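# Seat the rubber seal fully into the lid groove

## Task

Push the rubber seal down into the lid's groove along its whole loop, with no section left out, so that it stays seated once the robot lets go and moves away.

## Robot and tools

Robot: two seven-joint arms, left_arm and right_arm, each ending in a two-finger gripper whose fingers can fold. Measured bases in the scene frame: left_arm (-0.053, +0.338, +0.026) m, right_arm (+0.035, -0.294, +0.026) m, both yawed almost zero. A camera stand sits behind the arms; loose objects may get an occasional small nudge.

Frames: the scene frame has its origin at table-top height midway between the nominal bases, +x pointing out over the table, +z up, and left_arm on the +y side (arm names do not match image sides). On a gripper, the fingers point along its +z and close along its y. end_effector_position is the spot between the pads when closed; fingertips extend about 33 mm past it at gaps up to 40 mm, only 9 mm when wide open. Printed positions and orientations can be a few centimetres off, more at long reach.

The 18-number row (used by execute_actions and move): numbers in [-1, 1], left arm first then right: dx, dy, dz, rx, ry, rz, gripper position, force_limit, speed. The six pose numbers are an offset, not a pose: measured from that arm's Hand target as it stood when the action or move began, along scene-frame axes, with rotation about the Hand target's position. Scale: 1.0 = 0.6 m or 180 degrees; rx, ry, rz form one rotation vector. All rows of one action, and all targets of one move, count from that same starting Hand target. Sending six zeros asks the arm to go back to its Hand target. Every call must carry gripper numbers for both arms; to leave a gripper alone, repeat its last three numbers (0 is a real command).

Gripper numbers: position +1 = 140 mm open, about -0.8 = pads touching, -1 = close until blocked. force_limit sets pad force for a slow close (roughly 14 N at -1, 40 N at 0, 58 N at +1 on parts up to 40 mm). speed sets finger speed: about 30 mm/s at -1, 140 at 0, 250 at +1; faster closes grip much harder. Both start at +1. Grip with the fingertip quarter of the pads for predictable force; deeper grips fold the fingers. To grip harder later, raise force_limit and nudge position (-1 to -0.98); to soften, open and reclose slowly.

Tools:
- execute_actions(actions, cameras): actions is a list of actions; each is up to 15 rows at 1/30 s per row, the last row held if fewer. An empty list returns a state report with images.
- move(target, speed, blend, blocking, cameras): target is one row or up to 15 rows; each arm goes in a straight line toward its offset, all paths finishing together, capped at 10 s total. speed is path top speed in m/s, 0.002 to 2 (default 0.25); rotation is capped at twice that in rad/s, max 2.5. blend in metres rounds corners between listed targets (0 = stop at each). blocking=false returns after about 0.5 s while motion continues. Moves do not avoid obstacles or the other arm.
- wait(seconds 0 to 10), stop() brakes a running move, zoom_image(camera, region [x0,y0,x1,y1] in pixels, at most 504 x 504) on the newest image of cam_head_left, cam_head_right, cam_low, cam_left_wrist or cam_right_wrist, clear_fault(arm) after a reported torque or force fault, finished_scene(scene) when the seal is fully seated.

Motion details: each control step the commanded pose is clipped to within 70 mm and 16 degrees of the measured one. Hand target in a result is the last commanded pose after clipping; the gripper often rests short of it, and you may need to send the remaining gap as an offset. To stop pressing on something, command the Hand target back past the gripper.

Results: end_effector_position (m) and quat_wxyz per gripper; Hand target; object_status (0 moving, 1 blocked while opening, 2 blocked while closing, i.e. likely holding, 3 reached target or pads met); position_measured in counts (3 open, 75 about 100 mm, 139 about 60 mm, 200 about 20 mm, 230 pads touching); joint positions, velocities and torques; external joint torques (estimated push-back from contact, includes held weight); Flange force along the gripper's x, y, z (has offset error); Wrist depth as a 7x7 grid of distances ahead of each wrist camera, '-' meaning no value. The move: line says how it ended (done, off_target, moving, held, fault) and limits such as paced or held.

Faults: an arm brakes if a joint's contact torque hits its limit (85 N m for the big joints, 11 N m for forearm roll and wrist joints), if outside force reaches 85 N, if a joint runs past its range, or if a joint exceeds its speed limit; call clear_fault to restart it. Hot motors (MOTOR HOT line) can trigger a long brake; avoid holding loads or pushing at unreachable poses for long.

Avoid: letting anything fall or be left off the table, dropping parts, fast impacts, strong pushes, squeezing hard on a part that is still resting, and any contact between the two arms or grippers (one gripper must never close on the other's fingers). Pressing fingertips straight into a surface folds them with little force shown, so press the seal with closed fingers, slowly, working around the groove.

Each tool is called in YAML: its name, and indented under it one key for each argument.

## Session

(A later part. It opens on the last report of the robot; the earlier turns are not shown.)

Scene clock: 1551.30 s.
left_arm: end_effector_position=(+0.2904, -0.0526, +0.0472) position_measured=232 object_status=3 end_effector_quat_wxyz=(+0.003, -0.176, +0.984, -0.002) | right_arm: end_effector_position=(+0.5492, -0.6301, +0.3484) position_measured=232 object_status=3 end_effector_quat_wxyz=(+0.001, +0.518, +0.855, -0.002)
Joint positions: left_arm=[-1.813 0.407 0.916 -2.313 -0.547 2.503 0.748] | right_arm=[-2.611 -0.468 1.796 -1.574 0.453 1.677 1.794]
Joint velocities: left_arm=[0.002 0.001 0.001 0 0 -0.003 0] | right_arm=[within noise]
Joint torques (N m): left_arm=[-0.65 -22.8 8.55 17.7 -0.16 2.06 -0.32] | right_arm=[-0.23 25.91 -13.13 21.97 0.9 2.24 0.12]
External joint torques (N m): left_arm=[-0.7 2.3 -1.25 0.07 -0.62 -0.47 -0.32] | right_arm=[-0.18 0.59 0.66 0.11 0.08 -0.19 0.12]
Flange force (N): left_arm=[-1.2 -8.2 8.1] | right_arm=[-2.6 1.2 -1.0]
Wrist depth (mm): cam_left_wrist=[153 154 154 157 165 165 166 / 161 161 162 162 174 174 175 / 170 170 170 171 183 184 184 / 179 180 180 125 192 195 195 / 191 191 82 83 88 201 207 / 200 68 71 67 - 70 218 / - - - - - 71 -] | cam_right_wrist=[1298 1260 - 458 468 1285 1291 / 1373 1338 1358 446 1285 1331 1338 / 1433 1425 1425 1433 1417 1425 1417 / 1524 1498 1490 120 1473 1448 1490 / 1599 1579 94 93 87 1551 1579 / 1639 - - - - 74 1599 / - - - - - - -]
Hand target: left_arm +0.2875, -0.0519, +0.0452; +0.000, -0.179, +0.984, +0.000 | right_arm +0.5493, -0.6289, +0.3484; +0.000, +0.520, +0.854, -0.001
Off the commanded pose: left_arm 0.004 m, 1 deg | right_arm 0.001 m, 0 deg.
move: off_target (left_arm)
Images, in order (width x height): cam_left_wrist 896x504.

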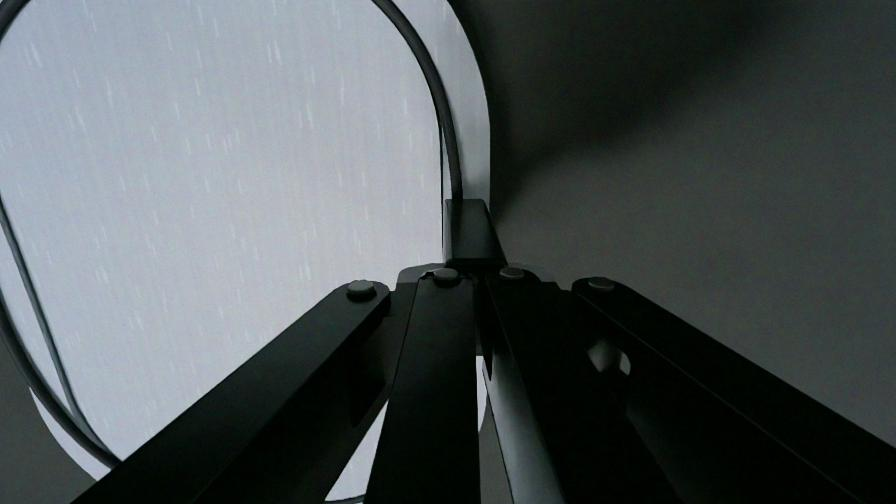

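move:
  target:
    - [0.0037,-0.01,-0.0012,0,0,0,-1,-1,-0.5,0,0,0,0,0,0,-1,-1,-0.5]
  speed: [0.015]
  cameras: ["cam_left_wrist"]

zoom_image:
  camera: "cam_left_wrist"
  region: [340, 0, 600, 210]

Scene clock: 1562.17 s.
left_arm: end_effector_position=(+0.2930, -0.0590, +0.0466) position_measured=232 object_status=3 end_effector_quat_wxyz=(+0.004, -0.176, +0.984, -0.003) | right_arm: end_effector_position=(+0.5492, -0.6301, +0.3484) position_measured=232 object_status=3 end_effector_quat_wxyz=(+0.001, +0.518, +0.855, -0.002)
Joint positions: left_arm=[-1.8 0.423 0.902 -2.291 -0.555 2.495 0.748] | right_arm=[-2.611 -0.468 1.796 -1.574 0.453 1.677 1.794]
Joint torques (N m): left_arm=[-0.49 -23.68 9.39 17.22 -0.17 1.71 -0.34] | right_arm=[-0.19 25.91 -13.13 21.95 0.89 2.25 0.1]
External joint torques (N m): left_arm=[-0.54 2.38 -0.78 -0.53 -0.62 -0.84 -0.34] | right_arm=[-0.07 0.57 0.71 0.12 0.08 -0.19 0.1]
Flange force (N): left_arm=[-0.8 -6.2 6.3] | right_arm=[-2.2 1.2 -0.9]
Wrist depth (mm): cam_left_wrist=[153 153 153 155 165 165 165 / 161 161 161 161 173 174 174 / 169 170 170 169 183 183 184 / 179 180 179 125 191 194 194 / 190 190 82 83 88 201 206 / 200 68 71 67 - 70 218 / - - - - - 71 -] | cam_right_wrist=[1291 1402 - 451 - 1279 1285 / 1358 1351 1410 468 1344 1317 1344 / 1440 1410 1440 1402 1481 1417 1395 / 1507 1507 1490 120 1515 1490 1473 / 1618 1570 94 93 87 1533 1561 / 1702 - - - - 74 1599 / - - - - - - -]
Hand target: left_arm +0.2898, -0.0579, +0.0445; +0.000, -0.179, +0.984, +0.000 | right_arm +0.5493, -0.6289, +0.3484; +0.000, +0.520, +0.854, -0.001
Off the commanded pose: left_arm 0.004 m, 1 deg | right_arm 0.001 m, 0 deg.
move: off_target (left_arm)
Images, in order (width x height): cam_left_wrist 896x504.

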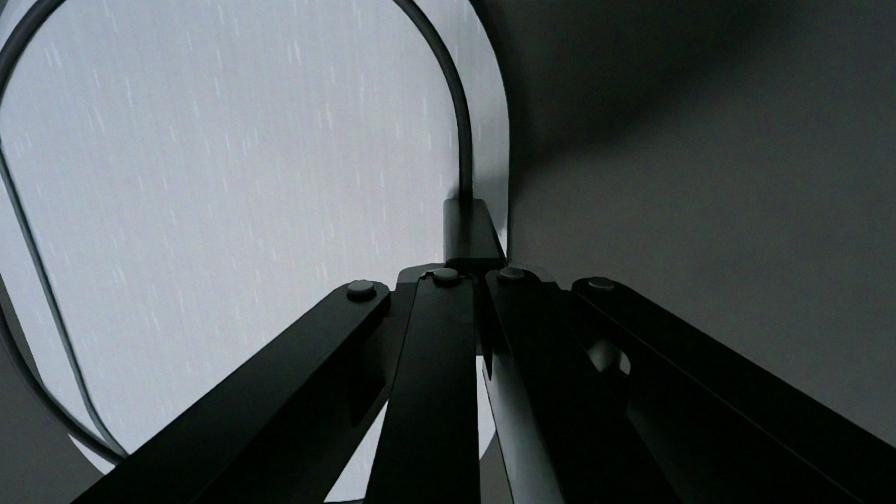

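Scaled by 1.938 from the camera's 896x504 image, which has a finer 1280x720 frame.

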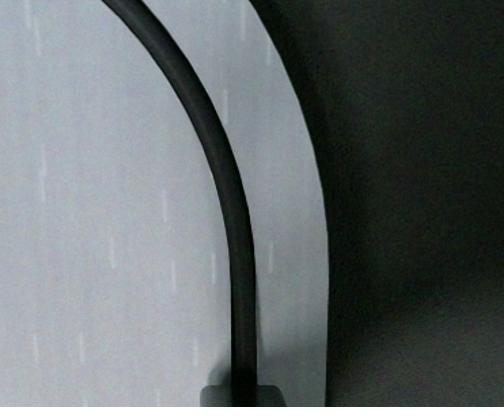

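move:
  target:
    - [0,0.002,-0.01,0,0,0,-1,-1,-0.5,0,0,0,0,0,0,-1,-1,-0.5]
  speed: [0.02]
  cameras: ["cam_left_wrist"]

zoom_image:
  camera: "cam_left_wrist"
  region: [340, 0, 600, 210]

Scene clock: 1569.50 s.
left_arm: end_effector_position=(+0.2933, -0.0611, +0.0440) position_measured=232 object_status=3 end_effector_quat_wxyz=(+0.002, -0.180, +0.984, -0.005) | right_arm: end_effector_position=(+0.5492, -0.6301, +0.3484) position_measured=232 object_status=3 end_effector_quat_wxyz=(+0.001, +0.518, +0.855, -0.002)
Joint positions: left_arm=[-1.784 0.428 0.885 -2.287 -0.569 2.501 0.749] | right_arm=[-2.611 -0.468 1.796 -1.574 0.453 1.677 1.794]
Joint torques (N m): left_arm=[-0.08 -21.29 6.64 13.52 -0.01 2.01 0.13] | right_arm=[-0.22 25.9 -13.11 21.96 0.89 2.23 0.1]
External joint torques (N m): left_arm=[0.13 5.08 -3.25 -4.1 -0.48 -0.5 0.13] | right_arm=[-0.06 0.47 0.81 0.08 0.08 -0.21 0.1]
Flange force (N): left_arm=[-2.0 -3.9 21.0] | right_arm=[-2.6 1.4 -0.9]
Wrist depth (mm): cam_left_wrist=[153 151 151 153 162 163 163 / 159 159 159 159 170 171 171 / 167 168 168 168 180 180 180 / 177 177 177 124 188 190 190 / 188 186 82 83 88 197 202 / 198 67 71 67 - 70 212 / - - - - - 71 -] | cam_right_wrist=[1304 1481 443 - - 1279 1291 / 1351 1358 1331 - 1181 1338 1338 / 1433 1433 1440 1570 1402 1425 1410 / 1533 1542 1490 131 1481 1481 1498 / 1628 1579 94 93 87 1524 1579 / 1681 - - - - 74 1599 / - - - - - - -]
Hand target: left_arm +0.2898, -0.0567, +0.0385; +0.000, -0.179, +0.984, +0.000 | right_arm +0.5493, -0.6289, +0.3484; +0.000, +0.520, +0.854, -0.001
Off the commanded pose: left_arm 0.008 m, 1 deg | right_arm 0.001 m, 0 deg.
move: off_target (left_arm)
Images, in order (width x height): cam_left_wrist 896x504.

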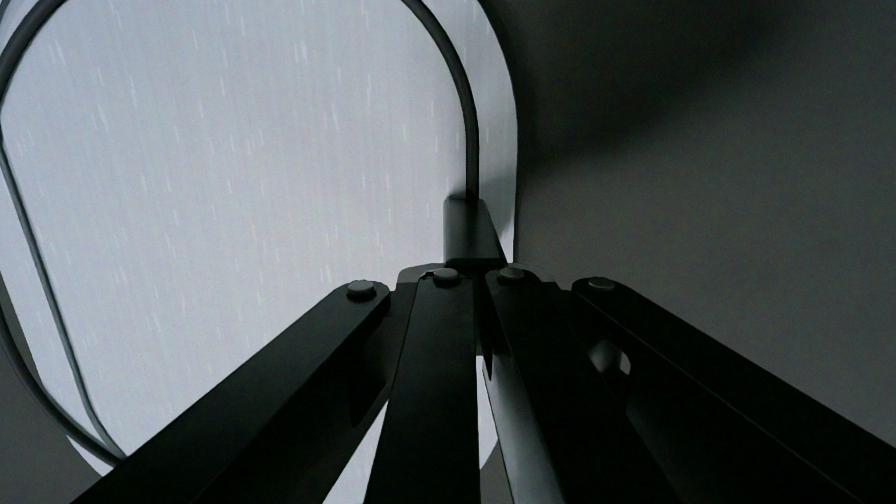

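Scaled by 1.938 from the camera's 896x504 image, which has a finer 1280x720 frame.

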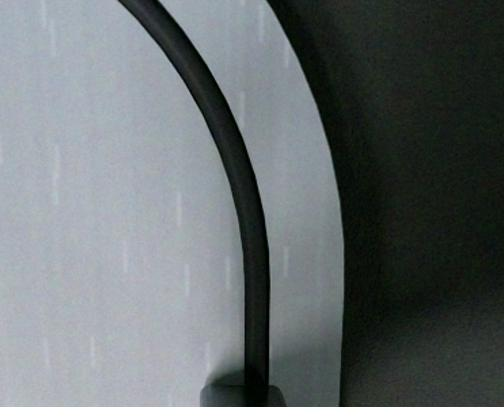

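move:
  target:
    - [0,0,0.0192,0,0,0,-1,-1,-0.5,0,0,0,0,0,0,-1,-1,-0.5]
    - [-0.025,-0.0137,0.0192,0,0,0,-1,-1,-0.5,0,0,0,0,0,0,-1,-1,-0.5]
    - [-0.0277,-0.0067,0.0017,0,0,0,-1,-1,-0.5,0,0,0,0,0,0,-1,-1,-0.5]
  speed: [0.05,0.06,0.03]
  blend: [0.002,0.002,0]
  cameras: ["cam_left_wrist"]

zoom_image:
  camera: "cam_left_wrist"
  region: [340, 0, 600, 210]

Scene clock: 1590.47 s.
left_arm: end_effector_position=(+0.2738, -0.0636, +0.0440) position_measured=232 object_status=3 end_effector_quat_wxyz=(-0.001, -0.179, +0.984, -0.002) | right_arm: end_effector_position=(+0.5492, -0.6301, +0.3484) position_measured=232 object_status=3 end_effector_quat_wxyz=(+0.001, +0.518, +0.855, -0.002)
Joint positions: left_arm=[-1.841 0.41 0.907 -2.314 -0.562 2.501 0.719] | right_arm=[-2.611 -0.468 1.796 -1.574 0.453 1.677 1.794]
Joint torques (N m): left_arm=[-0.1 -20.01 7.17 14.61 -0.29 3.52 0.03] | right_arm=[-0.2 25.96 -13.1 21.96 0.89 2.24 0.09]
External joint torques (N m): left_arm=[-0.06 5.35 -2.57 -2.97 -0.75 1 0.03] | right_arm=[-0.24 0.71 0.63 0.07 0.08 -0.19 0.09]
Flange force (N): left_arm=[-2.1 -5.8 23.4] | right_arm=[-2.4 0.9 -1.0]
Wrist depth (mm): cam_left_wrist=[150 151 151 159 162 163 164 / 158 158 159 161 171 172 172 / 166 166 167 168 180 181 182 / 176 176 176 125 189 191 192 / 186 187 82 83 88 197 204 / 196 67 71 67 - 70 213 / - - - - - 71 -] | cam_right_wrist=[1311 452 - - - 1285 1279 / 1358 1387 1402 - 1380 1351 1358 / 1402 1425 1433 1273 1417 1417 1395 / 1524 1515 1507 120 1498 1473 1473 / 1608 1561 94 93 87 1542 1579 / 1628 - - - - 74 1628 / - - - - - - -]
Hand target: left_arm +0.2731, -0.0608, +0.0395; +0.000, -0.179, +0.984, +0.000 | right_arm +0.5493, -0.6289, +0.3484; +0.000, +0.520, +0.854, -0.001
Off the commanded pose: left_arm 0.005 m, 0 deg | right_arm 0.001 m, 0 deg.
move: off_target (left_arm)
Images, in order (width x height): cam_left_wrist 896x504.

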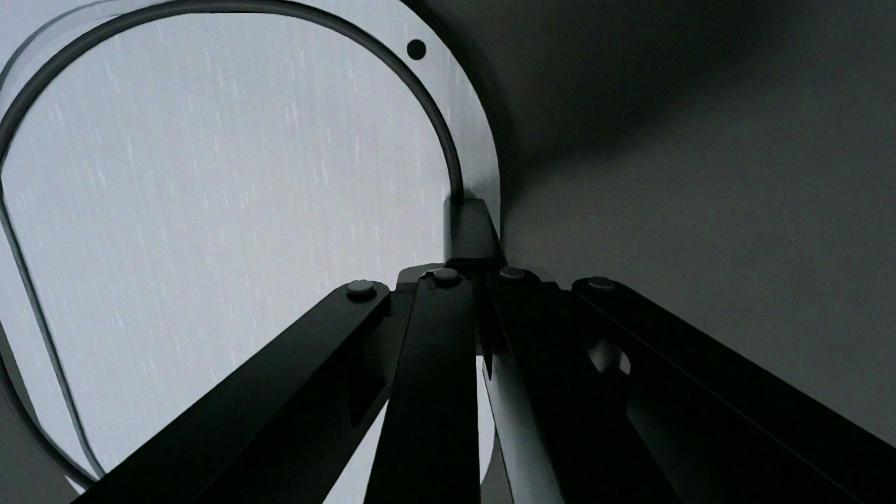

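Scaled by 1.938 from the camera's 896x504 image, which has a finer 1280x720 frame.

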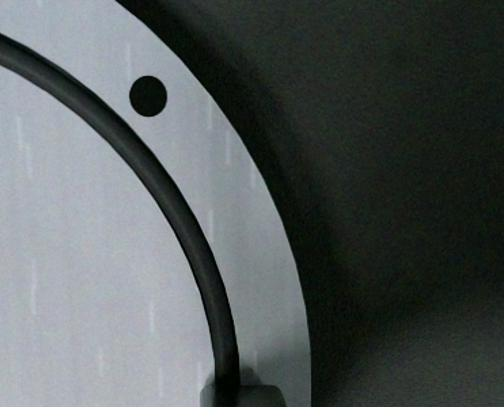

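move:
  target:
    - [0,0,0.0175,0,0,0,-1,-1,-0.5,0,0,0,0,0,0,-1,-1,-0.5]
    - [-0.035,-0.0212,0.0175,0,0,0.0444,-1,-1,-0.5,0,0,0,0,0,0,-1,-1,-0.5]
    - [-0.0367,-0.0153,0,0,0,0.0444,-1,-1,-0.5,0,0,0,0,0,0,-1,-1,-0.5]
    - [-0.035,-0.0212,0.0175,0,0,0.0444,-1,-1,-0.5,0,0,0,0,0,0,-1,-1,-0.5]
    - [-0.057,-0.0375,0.0175,0,0,0.1333,-1,-1,-0.5,0,0,0,0,0,0,-1,-1,-0.5]
    - [-0.0587,-0.0317,0,0,0,0.1333,-1,-1,-0.5,0,0,0,0,0,0,-1,-1,-0.5]
  speed: [0.05,0.06,0.03,0.05,0.06,0.03]
  blend: [0.002,0.002,0,0.002,0.002,0]
  cameras: ["cam_left_wrist"]

zoom_image:
  camera: "cam_left_wrist"
  region: [340, 0, 600, 210]

Scene clock: 1627.00 s.
left_arm: end_effector_position=(+0.2381, -0.0815, +0.0431) position_measured=232 object_status=3 end_effector_quat_wxyz=(-0.002, -0.377, +0.926, +0.000) | right_arm: end_effector_position=(+0.5492, -0.6301, +0.3484) position_measured=232 object_status=3 end_effector_quat_wxyz=(+0.001, +0.518, +0.855, -0.002)
Joint positions: left_arm=[-2.063 0.486 1.047 -2.323 -0.7 2.455 0.32] | right_arm=[-2.611 -0.468 1.796 -1.574 0.453 1.677 1.794]
Joint torques (N m): left_arm=[0.04 -18.38 9.29 14.94 -0.64 4.14 -0.12] | right_arm=[-0.2 25.91 -13.15 21.96 0.89 2.24 0.1]
External joint torques (N m): left_arm=[0.04 4.46 -3.08 -1.73 -1.11 1.6 -0.12] | right_arm=[-0.22 0.48 0.65 -0.02 0.06 -0.2 0.1]
Flange force (N): left_arm=[1.4 -8.4 24.7] | right_arm=[-2.6 1.1 -0.7]
Wrist depth (mm): cam_left_wrist=[150 150 151 162 165 163 164 / 158 158 159 162 171 171 172 / 166 166 167 169 180 181 182 / 175 175 176 125 189 191 192 / 185 185 82 83 88 198 203 / 195 68 71 67 - 70 214 / - - - - - 70 -] | cam_right_wrist=[1311 1417 - - - 1279 1291 / 1380 1373 1317 470 1338 1365 1331 / 1433 1433 1417 1304 1417 1395 1402 / 1524 1490 1507 120 1465 1490 1490 / 1618 1589 94 93 87 1542 1589 / 1681 - - - - 74 1589 / - - - - - - -]
Hand target: left_arm +0.2379, -0.0798, +0.0395; +0.000, -0.380, +0.925, +0.000 | right_arm +0.5493, -0.6289, +0.3484; +0.000, +0.520, +0.854, -0.001
Off the commanded pose: left_arm 0.004 m, 0 deg | right_arm 0.001 m, 0 deg.
move: off_target (left_arm)
Images, in order (width x height): cam_left_wrist 896x504.

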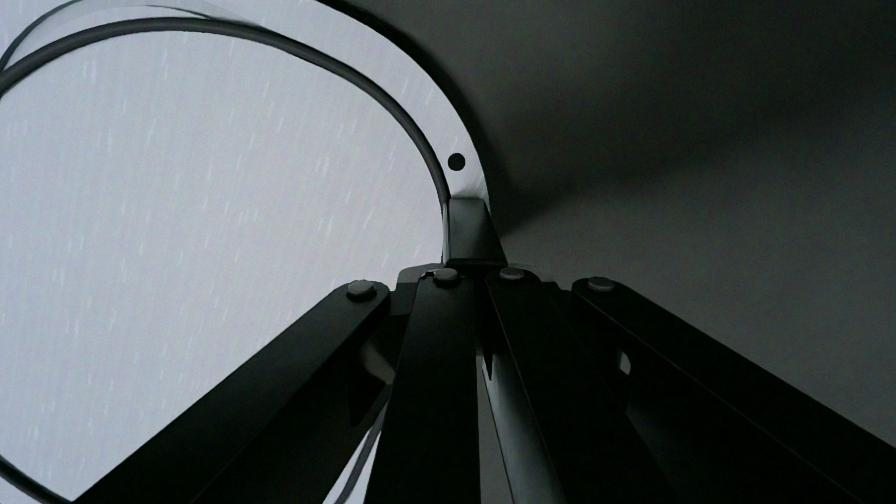

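Scaled by 1.938 from the camera's 896x504 image, which has a finer 1280x720 frame.

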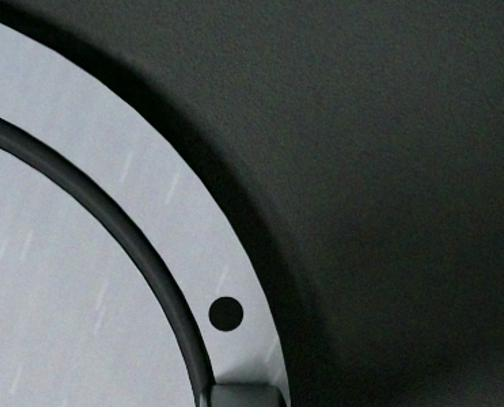

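move:
  target:
    - [0,0,0.0175,0,0,0,-1,-1,-0.5,0,0,0,0,0,0,-1,-1,-0.5]
    - [0.006,-0.0095,0.0175,0,0,0,-1,-1,-0.5,0,0,0,0,0,0,-1,-1,-0.5]
    - [0.0052,-0.0062,-0.001,0,0,0,-1,-1,-0.5,0,0,0,0,0,0,-1,-1,-0.5]
  speed: [0.05,0.06,0.03]
  blend: [0.002,0.001,0]
  cameras: ["cam_left_wrist"]

zoom_image:
  camera: "cam_left_wrist"
  region: [340, 0, 600, 210]

Scene clock: 1637.87 s.
left_arm: end_effector_position=(+0.2420, -0.0845, +0.0431) position_measured=232 object_status=3 end_effector_quat_wxyz=(-0.002, -0.382, +0.924, -0.001) | right_arm: end_effector_position=(+0.5492, -0.6301, +0.3484) position_measured=232 object_status=3 end_effector_quat_wxyz=(+0.001, +0.518, +0.855, -0.002)
Joint positions: left_arm=[-2.047 0.496 1.039 -2.307 -0.705 2.447 0.317] | right_arm=[-2.611 -0.468 1.796 -1.574 0.453 1.677 1.794]
Joint torques (N m): left_arm=[0.4 -17.97 8.73 14.57 -0.66 3.72 0.14] | right_arm=[-0.22 25.87 -13.13 21.95 0.88 2.25 0.09]
External joint torques (N m): left_arm=[0.47 5.47 -3.85 -2.18 -1.14 1.17 0.14] | right_arm=[-0.12 0.48 0.75 0 0.07 -0.21 0.09]
Flange force (N): left_arm=[0.8 -12.4 29.7] | right_arm=[-2.4 1.2 -0.7]
Wrist depth (mm): cam_left_wrist=[150 151 152 161 163 164 164 / 158 158 159 162 171 172 173 / 166 167 167 168 180 181 182 / 175 176 176 125 189 191 192 / 185 185 82 83 88 198 204 / 194 68 71 67 - 70 213 / - - - - - 71 -] | cam_right_wrist=[1304 1311 - - - 1273 1285 / 1358 1365 1465 - 1402 1344 1344 / 1410 1440 1433 1380 1410 1440 1402 / 1498 1498 1524 120 1507 1507 1498 / 1599 1589 94 93 87 1515 1570 / 1649 - - - - 74 1599 / - - - - - - -]
Hand target: left_arm +0.2410, -0.0835, +0.0389; +0.000, -0.380, +0.925, +0.000 | right_arm +0.5493, -0.6289, +0.3484; +0.000, +0.520, +0.854, -0.001
Off the commanded pose: left_arm 0.004 m, 0 deg | right_arm 0.001 m, 0 deg.
move: off_target (left_arm)
Images, in order (width x height): cam_left_wrist 896x504.

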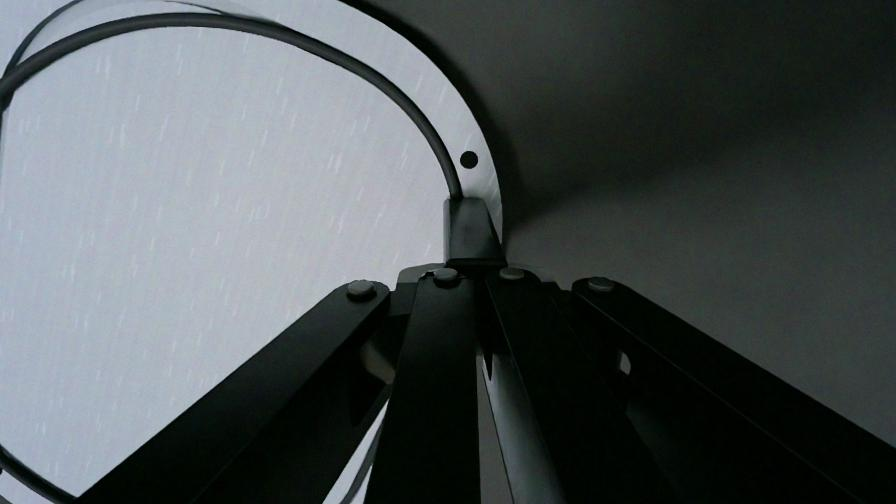

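Scaled by 1.938 from the camera's 896x504 image, which has a finer 1280x720 frame.

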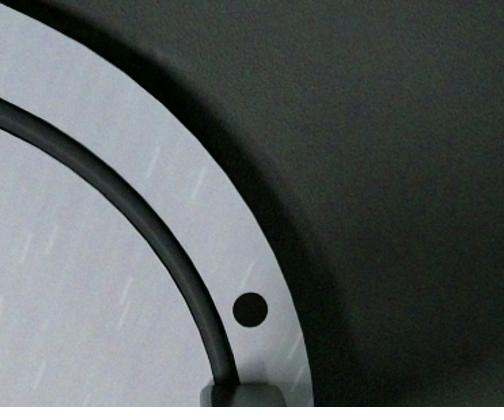

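move:
  target:
    - [0,0,0.0175,0,0,0,-1,-1,-0.5,0,0,0,0,0,0,-1,-1,-0.5]
    - [-0.021,-0.0313,0.0175,0,0,0.1,-1,-1,-0.5,0,0,0,0,0,0,-1,-1,-0.5]
    - [-0.021,-0.0313,0.0018,0,0,0.1,-1,-1,-0.5,0,0,0,0,0,0,-1,-1,-0.5]
  speed: [0.05,0.07,0.03]
  blend: [0.002,0.002,0]
  cameras: ["cam_left_wrist"]

zoom_image:
  camera: "cam_left_wrist"
  region: [340, 0, 600, 210]

Scene clock: 1662.47 s.
left_arm: end_effector_position=(+0.2297, -0.1018, +0.0426) position_measured=232 object_status=3 end_effector_quat_wxyz=(+0.000, -0.516, +0.856, +0.000) | right_arm: end_effector_position=(+0.5492, -0.6301, +0.3484) position_measured=232 object_status=3 end_effector_quat_wxyz=(+0.001, +0.518, +0.855, -0.002)
Joint positions: left_arm=[-2.14 0.59 1.102 -2.268 -0.807 2.383 0.036] | right_arm=[-2.611 -0.468 1.796 -1.574 0.453 1.677 1.794]
Joint velocities: left_arm=[0.001 -0.001 0.001 0.001 -0.002 -0.002 -0.005] | right_arm=[within noise]
Joint torques (N m): left_arm=[-0.07 -19.91 12.18 15.73 -0.78 3.42 -0.38] | right_arm=[-0.18 25.95 -13.12 21.96 0.9 2.24 0.11]
External joint torques (N m): left_arm=[0.11 3.86 -3.08 -0.35 -1.3 0.83 -0.38] | right_arm=[-0.15 0.6 0.68 0.05 0.08 -0.2 0.11]
Flange force (N): left_arm=[6.1 -9.9 20.2] | right_arm=[-2.2 1.1 -0.9]
Wrist depth (mm): cam_left_wrist=[152 151 151 161 163 163 164 / 158 158 159 162 171 172 172 / 166 166 167 168 180 181 182 / 175 176 176 125 188 191 192 / 186 187 82 83 88 198 203 / 195 68 71 67 - 70 213 / - - - - - 71 -] | cam_right_wrist=[1298 1507 - - - 1285 1279 / 1351 1365 1291 - 1524 1331 1338 / 1440 1433 1433 1365 1402 1417 1395 / 1498 1515 1507 120 1473 1473 1490 / 1618 1561 94 93 87 1551 1589 / 1659 - - - - 74 1589 / - - - - - - -]
Hand target: left_arm +0.2284, -0.1023, +0.0400; +0.000, -0.520, +0.854, +0.000 | right_arm +0.5493, -0.6289, +0.3484; +0.000, +0.520, +0.854, -0.001
Off the commanded pose: left_arm 0.003 m, 0 deg | right_arm 0.001 m, 0 deg.
move: done
Images, in order (width x height): cam_left_wrist 896x504.

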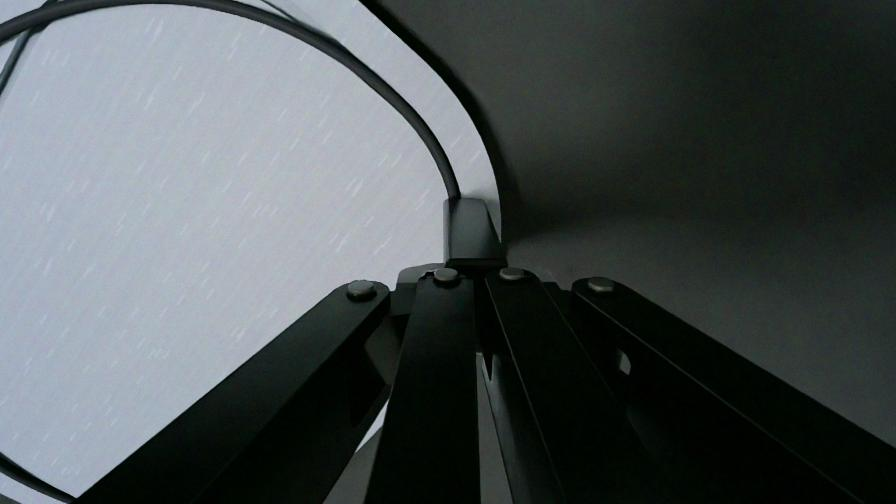

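Scaled by 1.938 from the camera's 896x504 image, which has a finer 1280x720 frame.

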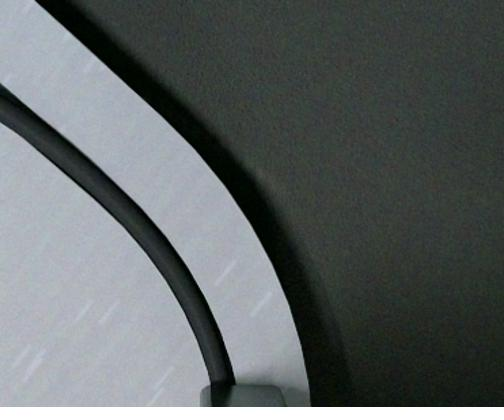

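move:
  target:
    - [0,0,0.0167,0,0,0,-1,-1,-0.5,0,0,0,0,0,0,-1,-1,-0.5]
    - [-0.0098,-0.0383,0.0167,0,0,0.0833,-1,-1,-0.5,0,0,0,0,0,0,-1,-1,-0.5]
    - [-0.0098,-0.0383,0,0,0,0.0833,-1,-1,-0.5,0,0,0,0,0,0,-1,-1,-0.5]
  speed: [0.05,0.07,0.03]
  blend: [0.002,0.002,0]
  cameras: ["cam_left_wrist"]

zoom_image:
  camera: "cam_left_wrist"
  region: [340, 0, 600, 210]

Scene clock: 1689.43 s.
left_arm: end_effector_position=(+0.2233, -0.1250, +0.0423) position_measured=232 object_status=3 end_effector_quat_wxyz=(+0.000, -0.623, +0.782, +0.000) | right_arm: end_effector_position=(+0.5492, -0.6301, +0.3484) position_measured=232 object_status=3 end_effector_quat_wxyz=(+0.001, +0.518, +0.855, -0.002)
Joint positions: left_arm=[-2.175 0.686 1.13 -2.2 -0.888 2.31 -0.218] | right_arm=[-2.611 -0.468 1.796 -1.574 0.453 1.677 1.794]
Joint velocities: left_arm=[0.001 -0.001 -0.001 -0.001 -0.001 -0.001 -0.006] | right_arm=[within noise]
Joint torques (N m): left_arm=[-0.1 -22.34 15.75 15.23 -0.34 2.99 -0.42] | right_arm=[-0.23 25.94 -13.12 21.92 0.88 2.25 0.1]
External joint torques (N m): left_arm=[-0.01 3.04 -2.19 -0.1 -0.9 0.39 -0.43] | right_arm=[-0.3 0.7 0.56 0.07 0.05 -0.18 0.1]
Flange force (N): left_arm=[6.5 -5.1 12.4] | right_arm=[-2.4 0.9 -1.0]
Wrist depth (mm): cam_left_wrist=[152 151 151 161 163 164 164 / 158 159 159 168 171 172 173 / 166 167 167 170 180 182 182 / 175 176 177 138 189 191 192 / 186 186 82 83 88 198 204 / 195 68 71 67 - 70 214 / - - - - - 71 -] | cam_right_wrist=[1311 1380 - 450 - 1267 1273 / 1344 1373 1440 - 1351 1344 1331 / 1433 1417 1425 1338 1481 1448 1410 / 1515 1507 1507 120 1490 1507 1490 / 1599 1589 93 93 87 1524 1579 / 1681 - - - - 74 1608 / - - - - - - -]
Hand target: left_arm +0.2226, -0.1253, +0.0400; +0.000, -0.627, +0.779, +0.000 | right_arm +0.5493, -0.6289, +0.3484; +0.000, +0.520, +0.854, -0.001
Off the commanded pose: left_arm 0.002 m, 0 deg | right_arm 0.001 m, 0 deg.
move: done
Images, in order (width x height): cam_left_wrist 896x504.

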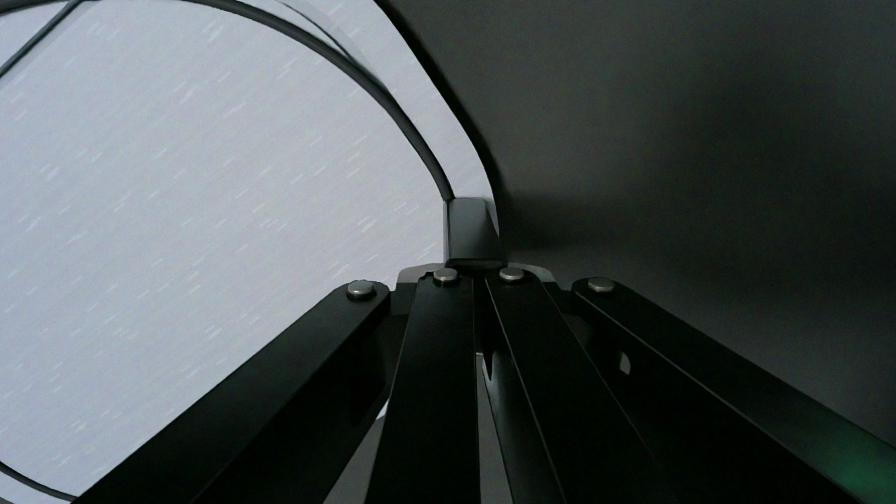

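Scaled by 1.938 from the camera's 896x504 image, which has a finer 1280x720 frame.

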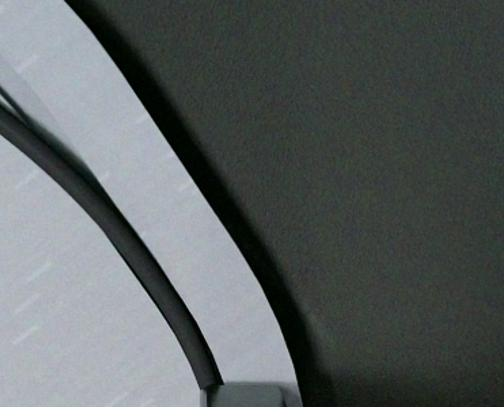

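move:
  target:
    - [0,0,0.0167,0,0,0,-1,-1,-0.5,0,0,0,0,0,0,-1,-1,-0.5]
    - [0.0078,-0.0423,0.0167,0,0,0.1556,-1,-1,-0.5,0,0,0,0,0,0,-1,-1,-0.5]
    - [0.0078,-0.0423,0.001,0,0,0.1556,-1,-1,-0.5,0,0,0,0,0,0,-1,-1,-0.5]
  speed: [0.05,0.07,0.03]
  blend: [0.002,0.002,0]
  cameras: ["cam_left_wrist"]

zoom_image:
  camera: "cam_left_wrist"
  region: [340, 0, 600, 210]

Scene clock: 1713.53 s.
left_arm: end_effector_position=(+0.2274, -0.1493, +0.0417) position_measured=232 object_status=3 end_effector_quat_wxyz=(-0.001, +0.794, -0.608, -0.001) | right_arm: end_effector_position=(+0.5492, -0.6301, +0.3484) position_measured=232 object_status=3 end_effector_quat_wxyz=(+0.001, +0.518, +0.855, -0.002)
Joint positions: left_arm=[-2.188 0.828 1.177 -2.101 -0.994 2.195 -0.681] | right_arm=[-2.611 -0.468 1.796 -1.574 0.453 1.677 1.794]
Joint velocities: left_arm=[0 0 0 0 -0.001 0.002 -0.006] | right_arm=[within noise]
Joint torques (N m): left_arm=[-0.41 -25.72 20.66 14.64 -0.29 3.06 -0.31] | right_arm=[-0.24 25.93 -13.12 21.94 0.89 2.23 0.1]
External joint torques (N m): left_arm=[-0.43 2.02 -1.18 0.67 -0.93 0.43 -0.31] | right_arm=[-0.28 0.57 0.66 -0.04 0.06 -0.21 0.1]
Flange force (N): left_arm=[5.6 -0.1 6.7] | right_arm=[-2.6 1.1 -0.8]
Wrist depth (mm): cam_left_wrist=[152 151 151 153 163 164 164 / 158 159 159 160 172 172 173 / 166 167 167 168 181 182 182 / 175 176 176 120 189 191 192 / 186 186 82 83 88 199 204 / 195 67 71 67 - 70 215 / - - - - - 71 -] | cam_right_wrist=[1291 1298 - - 455 1279 1279 / 1338 1365 1231 - 1317 1338 1331 / 1433 1425 1402 1425 1417 1410 1395 / 1515 1490 1481 120 1473 1524 1490 / 1570 1570 94 93 87 1524 1579 / 1691 - - - - 74 1608 / - - - - - - -]
Hand target: left_arm +0.2272, -0.1506, +0.0406; +0.000, +0.797, -0.605, +0.000 | right_arm +0.5493, -0.6289, +0.3484; +0.000, +0.520, +0.854, -0.001
Off the commanded pose: left_arm 0.002 m, 0 deg | right_arm 0.001 m, 0 deg.
move: done
Images, in order (width x height): cam_left_wrist 896x504.

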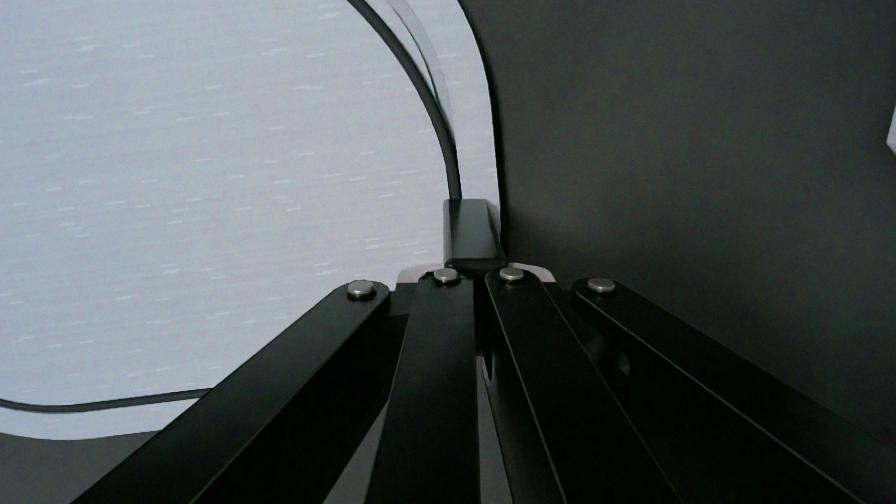

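Scaled by 1.938 from the camera's 896x504 image, which has a finer 1280x720 frame.

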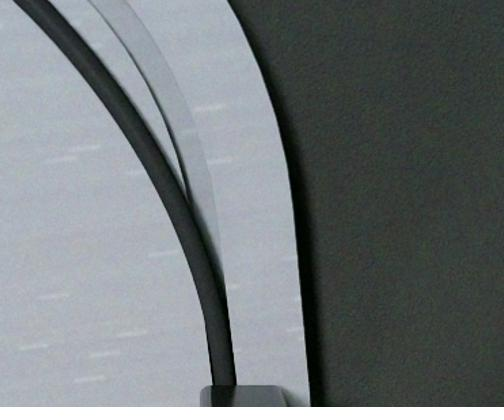

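move:
  target:
    - [0,0,0.06,0,0,0,-1,-1,-0.5,0,0,0,0,0,0,-1,-1,-0.5]
    - [0.218,0.191,0.06,0,0,-0.472,-1,-1,-0.5,0,0,0,0,0,0,-1,-1,-0.5]
    - [0.218,0.191,0.024,0,0,-0.472,-1,-1,-0.5,0,0,0,0,0,0,-1,-1,-0.5]
  speed: [0.1,0.3,0.08]
  blend: [0.01,0.01,0]
  cameras: ["cam_left_wrist","cam_head_right"]

zoom_image:
  camera: "cam_left_wrist"
  region: [340, 0, 600, 210]

zoom_image:
  camera: "cam_head_right"
  region: [420, 320, 580, 480]

Scene clock: 1733.03 s.
left_arm: end_effector_position=(+0.3574, -0.0361, +0.0548) position_measured=232 object_status=3 end_effector_quat_wxyz=(-0.001, -0.183, +0.983, +0.001) | right_arm: end_effector_position=(+0.5492, -0.6301, +0.3484) position_measured=232 object_status=3 end_effector_quat_wxyz=(+0.001, +0.518, +0.855, -0.002)
Joint positions: left_arm=[-1.51 0.426 0.753 -2.182 -0.457 2.446 0.778] | right_arm=[-2.611 -0.468 1.796 -1.574 0.453 1.677 1.794]
Joint velocities: left_arm=[-0.001 0 0.002 0 0 0.001 0.006] | right_arm=[within noise]
Joint torques (N m): left_arm=[-0.28 -30.69 8.96 18.54 0.6 2.81 0.12] | right_arm=[-0.24 25.91 -13.11 21.95 0.9 2.24 0.11]
External joint torques (N m): left_arm=[-0.31 0.43 -0.34 -0.43 0.12 0.3 0.12] | right_arm=[-0.05 0.49 0.81 0.09 0.1 -0.2 0.11]
Flange force (N): left_arm=[0.9 1.0 1.5] | right_arm=[-2.6 1.4 -0.8]
Wrist depth (mm): cam_left_wrist=[159 159 160 161 172 174 175 / 167 168 168 169 181 182 183 / 176 176 177 177 191 192 194 / 185 186 187 125 199 204 204 / 196 196 82 83 88 210 217 / 222 - 71 67 - 70 227 / - - - - - 71 -] | cam_right_wrist=[1291 1237 - - - 1291 1285 / 1380 1373 1273 478 1373 1317 1358 / 1433 1433 1410 1425 1433 1417 1387 / 1498 1515 1533 120 1465 1498 1481 / 1608 1570 94 93 87 1570 1551 / 1681 - - - - 74 1608 / - - - - - - -]
Hand target: left_arm +0.3580, -0.0360, +0.0550; +0.000, -0.179, +0.984, +0.000 | right_arm +0.5493, -0.6289, +0.3484; +0.000, +0.520, +0.854, -0.001
Off the commanded pose: left_arm 0.001 m, 0 deg | right_arm 0.001 m, 0 deg.
move: done
Images, in order (width x height): cam_head_right 896x504, cam_left_wrist 896x504.

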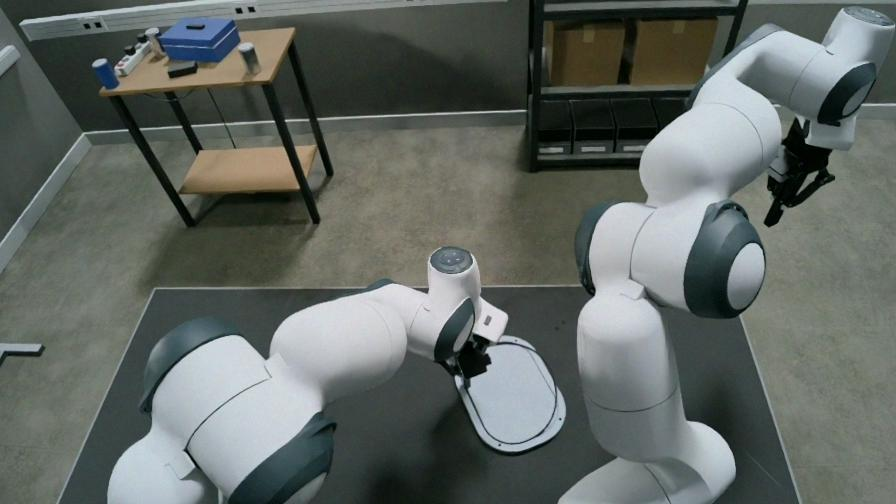

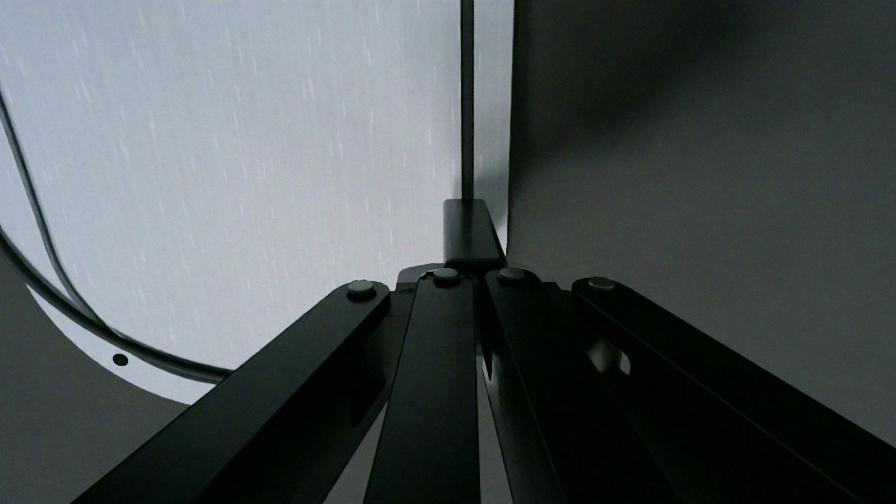

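Scaled by 1.938 from the camera's 896x504 image, which has a finer 1280x720 frame.

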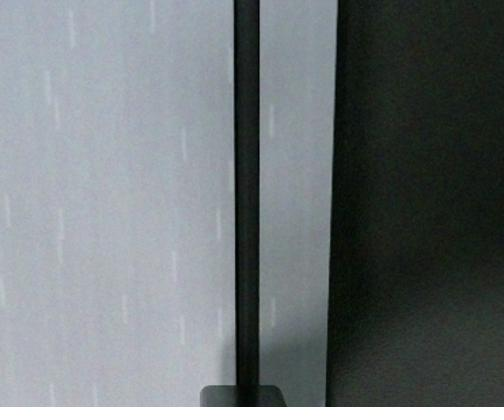

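Scaled by 3.150 from the camera's 896x504 image, which has a finer 1280x720 frame.

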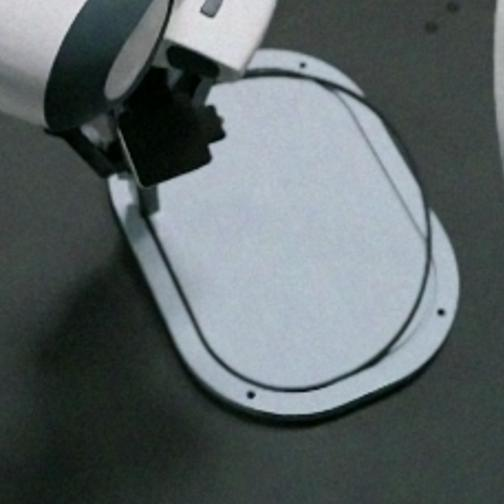

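move:
  target:
    - [-0.0008,0.004,-0.0258,0,0,0,-1,-1,-0.5,0,0,0,0,0,0,-1,-1,-0.5]
    - [0,0,-0.0083,0,0,0,-1,-1,-0.5,0,0,0,0,0,0,-1,-1,-0.5]
    - [-0.0343,-0.0128,-0.0083,0,0,0,-1,-1,-0.5,0,0,0,0,0,0,-1,-1,-0.5]
    - [-0.0352,-0.0088,-0.0258,0,0,0,-1,-1,-0.5,0,0,0,0,0,0,-1,-1,-0.5]
  speed: [0.04,0.05,0.07,0.04]
  blend: [0,0.002,0.002,0]
  cameras: ["cam_left_wrist"]

zoom_image:
  camera: "cam_left_wrist"
  region: [340, 0, 600, 210]

Scene clock: 1747.40 s.
left_arm: end_effector_position=(+0.3369, -0.0436, +0.0445) position_measured=232 object_status=3 end_effector_quat_wxyz=(-0.002, -0.177, +0.984, -0.002) | right_arm: end_effector_position=(+0.5492, -0.6301, +0.3484) position_measured=232 object_status=3 end_effector_quat_wxyz=(+0.001, +0.518, +0.855, -0.002)
Joint positions: left_arm=[-1.543 0.421 0.741 -2.221 -0.476 2.484 0.773] | right_arm=[-2.611 -0.468 1.796 -1.574 0.453 1.677 1.794]
Joint torques (N m): left_arm=[-0.37 -24.46 6.96 16.14 -0.5 3.89 -0.12] | right_arm=[-0.2 25.93 -13.11 21.96 0.88 2.25 0.1]
External joint torques (N m): left_arm=[-0.34 6.19 -1.99 -2.35 -0.97 1.38 -0.12] | right_arm=[-0.28 0.64 0.6 0.03 0.06 -0.18 0.1]
Flange force (N): left_arm=[-2.5 -6.4 21.5] | right_arm=[-2.5 1.0 -0.9]
Wrist depth (mm): cam_left_wrist=[152 150 151 152 163 163 164 / 158 158 159 159 171 172 173 / 166 167 167 168 181 181 182 / 175 176 176 125 189 191 192 / 186 186 82 83 88 198 204 / 195 68 71 67 - 70 214 / - - - - - 71 -] | cam_right_wrist=[1298 1387 445 - - 1279 1279 / 1380 1351 469 - 1542 1358 1324 / 1456 1433 1440 1533 1456 1417 1417 / 1507 1507 1524 120 1473 1498 1533 / 1608 1561 94 93 87 1533 1570 / 1691 - - - - 74 1599 / - - - - - - -]
Hand target: left_arm +0.3369, -0.0413, +0.0395; +0.000, -0.179, +0.984, +0.000 | right_arm +0.5493, -0.6289, +0.3484; +0.000, +0.520, +0.854, -0.001
Off the commanded pose: left_arm 0.005 m, 0 deg | right_arm 0.001 m, 0 deg.
move: off_target (left_arm)
Images, in order (width x height): cam_left_wrist 896x504.

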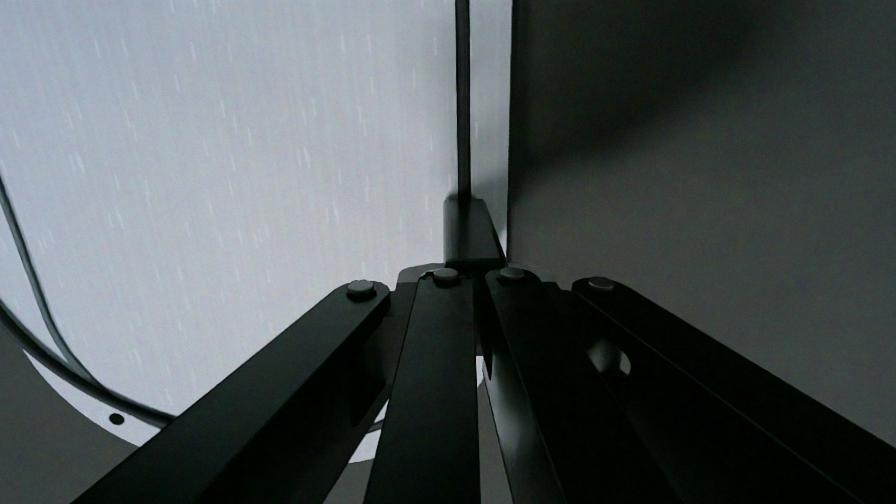

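Scaled by 1.938 from the camera's 896x504 image, which has a finer 1280x720 frame.

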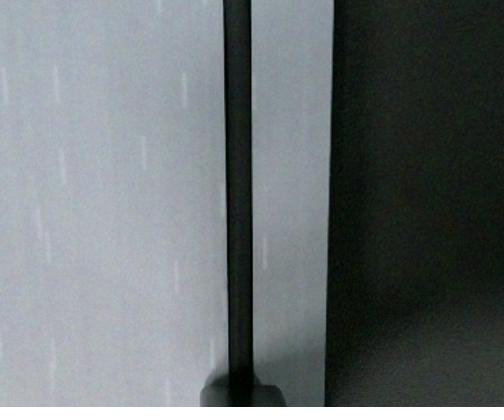

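move:
  target:
    - [0,-0.002,0.0175,0,0,0,-1,-1,-0.5,0,0,0,0,0,0,-1,-1,-0.5]
    - [-0.0357,-0.0167,0.0175,0,0,0,-1,-1,-0.5,0,0,0,0,0,0,-1,-1,-0.5]
    - [-0.0365,-0.0125,0,0,0,0,-1,-1,-0.5,0,0,0,0,0,0,-1,-1,-0.5]
  speed: [0.05,0.07,0.04]
  blend: [0.002,0.002,0]

move:
  target:
    - [0,0,0.025,0,0,0,-1,-1,-0.5,0,0,0,0,0,0,-1,-1,-0.5]
    - [0.0976,0.0323,0.0233,0,0,-0.0333,-1,-1,-0.5,0,0,0,0,0,0,-1,-1,-0.5]
    - [0.0976,0.0323,0.0025,0,0,-0.0333,-1,-1,-0.5,0,0,0,0,0,0,-1,-1,-0.5]
  speed: [0.06,0.12,0.04]
  blend: [0.003,0.003,0]
  cameras: ["cam_left_wrist"]

zoom_image:
  camera: "cam_left_wrist"
  region: [340, 0, 600, 210]

Scene clock: 1763.87 s.
left_arm: end_effector_position=(+0.3150, -0.0512, +0.0444) position_measured=232 object_status=3 end_effector_quat_wxyz=(-0.002, -0.176, +0.984, -0.002) | right_arm: end_effector_position=(+0.5492, -0.6301, +0.3484) position_measured=232 object_status=3 end_effector_quat_wxyz=(+0.001, +0.518, +0.855, -0.002)
Joint positions: left_arm=[-1.609 0.4 0.762 -2.257 -0.475 2.499 0.736] | right_arm=[-2.611 -0.468 1.796 -1.574 0.453 1.677 1.794]
Joint velocities: left_arm=[0.001 0 0.001 0.001 -0.004 0.001 0] | right_arm=[within noise]
Joint torques (N m): left_arm=[-0.06 -22.98 6.42 15.94 -0.55 3.91 -0.13] | right_arm=[-0.24 25.91 -13.14 21.93 0.9 2.23 0.15]
External joint torques (N m): left_arm=[-0.09 6.29 -2.22 -2.31 -1 1.41 -0.13] | right_arm=[-0.41 0.72 0.47 0.03 0.07 -0.2 0.15]
Flange force (N): left_arm=[-3.2 -7.9 23.8] | right_arm=[-2.6 0.8 -1.1]
Wrist depth (mm): cam_left_wrist=[152 150 151 151 163 163 164 / 158 158 159 159 171 172 173 / 166 167 167 168 180 181 182 / 175 176 176 125 188 191 192 / 186 186 82 83 88 198 204 / 195 68 71 67 - 70 214 / - - - - - 71 -] | cam_right_wrist=[1317 1344 - - 456 1285 1273 / 1358 1358 1456 462 1331 1338 1365 / 1433 1417 1448 484 1402 1395 1417 / 1524 1515 1481 120 1481 1490 1498 / 1579 1551 94 93 87 1542 1579 / 1659 - - - - 74 1599 / - - - - - - -]
Hand target: left_arm +0.3150, -0.0488, +0.0395; +0.000, -0.179, +0.984, +0.000 | right_arm +0.5493, -0.6289, +0.3484; +0.000, +0.520, +0.854, -0.001
Off the commanded pose: left_arm 0.005 m, 0 deg | right_arm 0.001 m, 0 deg.
move: off_target (left_arm)

Scene clock: 1765.87 s.
left_arm: end_effector_position=(+0.3748, -0.0289, +0.0446) position_measured=232 object_status=3 end_effector_quat_wxyz=(-0.001, -0.133, +0.991, -0.001) | right_arm: end_effector_position=(+0.5492, -0.6301, +0.3484) position_measured=232 object_status=3 end_effector_quat_wxyz=(+0.001, +0.518, +0.855, -0.002)
Joint positions: left_arm=[-1.414 0.452 0.687 -2.156 -0.461 2.462 0.912] | right_arm=[-2.611 -0.468 1.796 -1.574 0.453 1.677 1.794]
Joint velocities: left_arm=[0 0 0 -0.001 -0.002 0.001 0.007] | right_arm=[within noise]
Joint torques (N m): left_arm=[-0.85 -28.34 6.52 17.66 0.04 3.26 0.14] | right_arm=[-0.24 25.91 -13.12 21.96 0.9 2.25 0.12]
External joint torques (N m): left_arm=[-0.73 4.59 -2.51 -1.05 -0.44 0.78 0.14] | right_arm=[-0.17 0.51 0.74 0.02 0.08 -0.2 0.12]
Flange force (N): left_arm=[-3.4 -6.8 15.4] | right_arm=[-2.6 1.3 -0.8]
Wrist depth (mm): cam_left_wrist=[152 151 151 151 163 163 164 / 158 158 159 160 171 172 173 / 166 167 167 168 180 181 182 / 175 176 177 125 189 191 192 / 185 186 82 83 88 199 204 / 209 68 71 67 - 70 214 / - - - - - 71 -] | cam_right_wrist=[1317 1456 - - - 1279 1285 / 1358 1351 1155 - 1395 1373 1351 / 1456 1425 1425 1473 1473 1410 1410 / 1515 1524 1524 120 1448 1507 1507 / 1608 1599 94 93 87 1533 1551 / 1691 - - - - 74 1599 / - - - - - - -]
Hand target: left_arm +0.3736, -0.0294, +0.0410; +0.000, -0.128, +0.992, +0.000 | right_arm +0.5493, -0.6289, +0.3484; +0.000, +0.520, +0.854, -0.001
Off the commanded pose: left_arm 0.004 m, 1 deg | right_arm 0.001 m, 0 deg.
move: off_target (left_arm)
Images, in order (width x height): cam_left_wrist 896x504.

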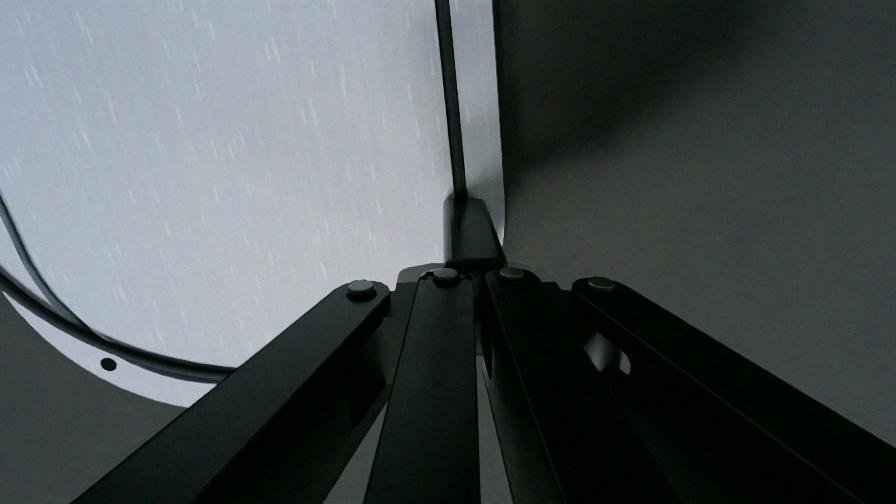

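Scaled by 1.938 from the camera's 896x504 image, which has a finer 1280x720 frame.

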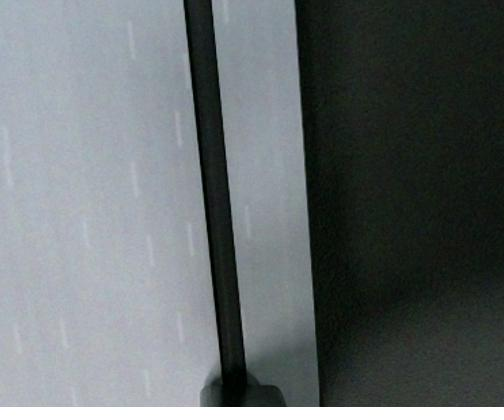

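move:
  target:
    - [0,0,0.0167,0,0,0,-1,-1,-0.5,0,0,0,0,0,0,-1,-1,-0.5]
    - [0.0267,0.0022,0.0167,0,0,-0.0861,-1,-1,-0.5,0,0,0,0,0,0,-1,-1,-0.5]
    - [0.0263,0.0047,-0.001,0,0,-0.0861,-1,-1,-0.5,0,0,0,0,0,0,-1,-1,-0.5]
  speed: [0.06,0.08,0.04]
  blend: [0.003,0.003,0]
  cameras: ["cam_left_wrist"]

zoom_image:
  camera: "cam_left_wrist"
  region: [340, 0, 600, 210]

Scene clock: 1772.83 s.
left_arm: end_effector_position=(+0.3900, -0.0278, +0.0450) position_measured=232 object_status=3 end_effector_quat_wxyz=(+0.000, +0.005, +1.000, -0.002) | right_arm: end_effector_position=(+0.5492, -0.6301, +0.3484) position_measured=232 object_status=3 end_effector_quat_wxyz=(+0.001, +0.518, +0.855, -0.002)
Joint positions: left_arm=[-1.289 0.446 0.584 -2.121 -0.393 2.464 1.159] | right_arm=[-2.611 -0.468 1.796 -1.574 0.453 1.677 1.794]
Joint velocities: left_arm=[-0.001 0 0.001 -0.001 0.001 0.001 0.004] | right_arm=[within noise]
Joint torques (N m): left_arm=[-0.13 -29.91 6.49 17.31 0.27 3.36 0.13] | right_arm=[-0.19 25.89 -13.14 21.93 0.89 2.24 0.1]
External joint torques (N m): left_arm=[-0.02 5.43 -1.41 -1.84 -0.23 0.9 0.13] | right_arm=[-0.22 0.57 0.6 0.05 0.06 -0.19 0.1]
Flange force (N): left_arm=[-4.7 -3.4 15.2] | right_arm=[-2.4 1.0 -0.9]
Wrist depth (mm): cam_left_wrist=[152 151 151 159 163 163 164 / 158 158 159 161 172 172 173 / 166 166 167 168 180 182 182 / 175 176 176 138 189 191 192 / 186 187 82 83 88 198 204 / 209 68 71 67 - 70 214 / - - - - - 71 -] | cam_right_wrist=[1311 1402 - - - 1279 1279 / 1373 1365 1311 - 1273 1358 1338 / 1440 1433 1456 1433 1417 1402 1425 / 1507 1498 1515 120 1473 1498 1473 / 1589 1589 94 93 87 1542 1579 / 1702 - - - - 74 1599 / - - - - - - -]
Hand target: left_arm +0.3894, -0.0266, +0.0404; +0.000, +0.007, +1.000, +0.000 | right_arm +0.5493, -0.6289, +0.3484; +0.000, +0.520, +0.854, -0.001
Off the commanded pose: left_arm 0.005 m, 0 deg | right_arm 0.001 m, 0 deg.
move: off_target (left_arm)
Images, in order (width x height): cam_left_wrist 896x504.

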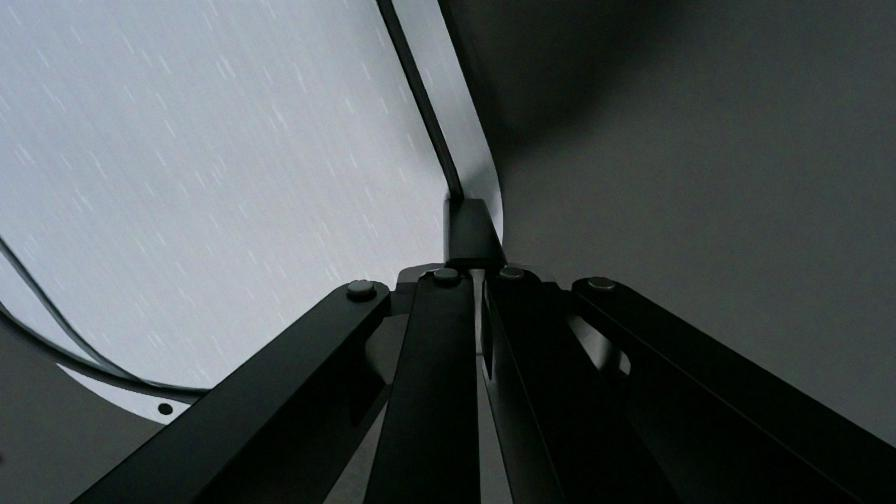

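Scaled by 1.938 from the camera's 896x504 image, which has a finer 1280x720 frame.

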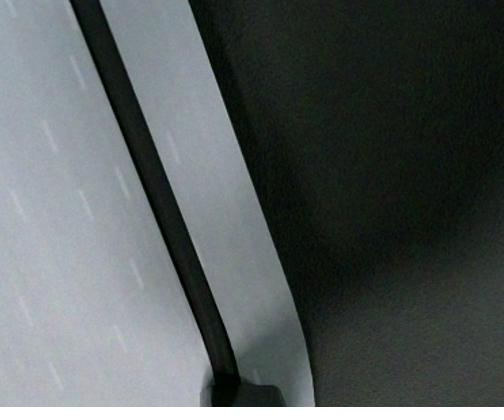

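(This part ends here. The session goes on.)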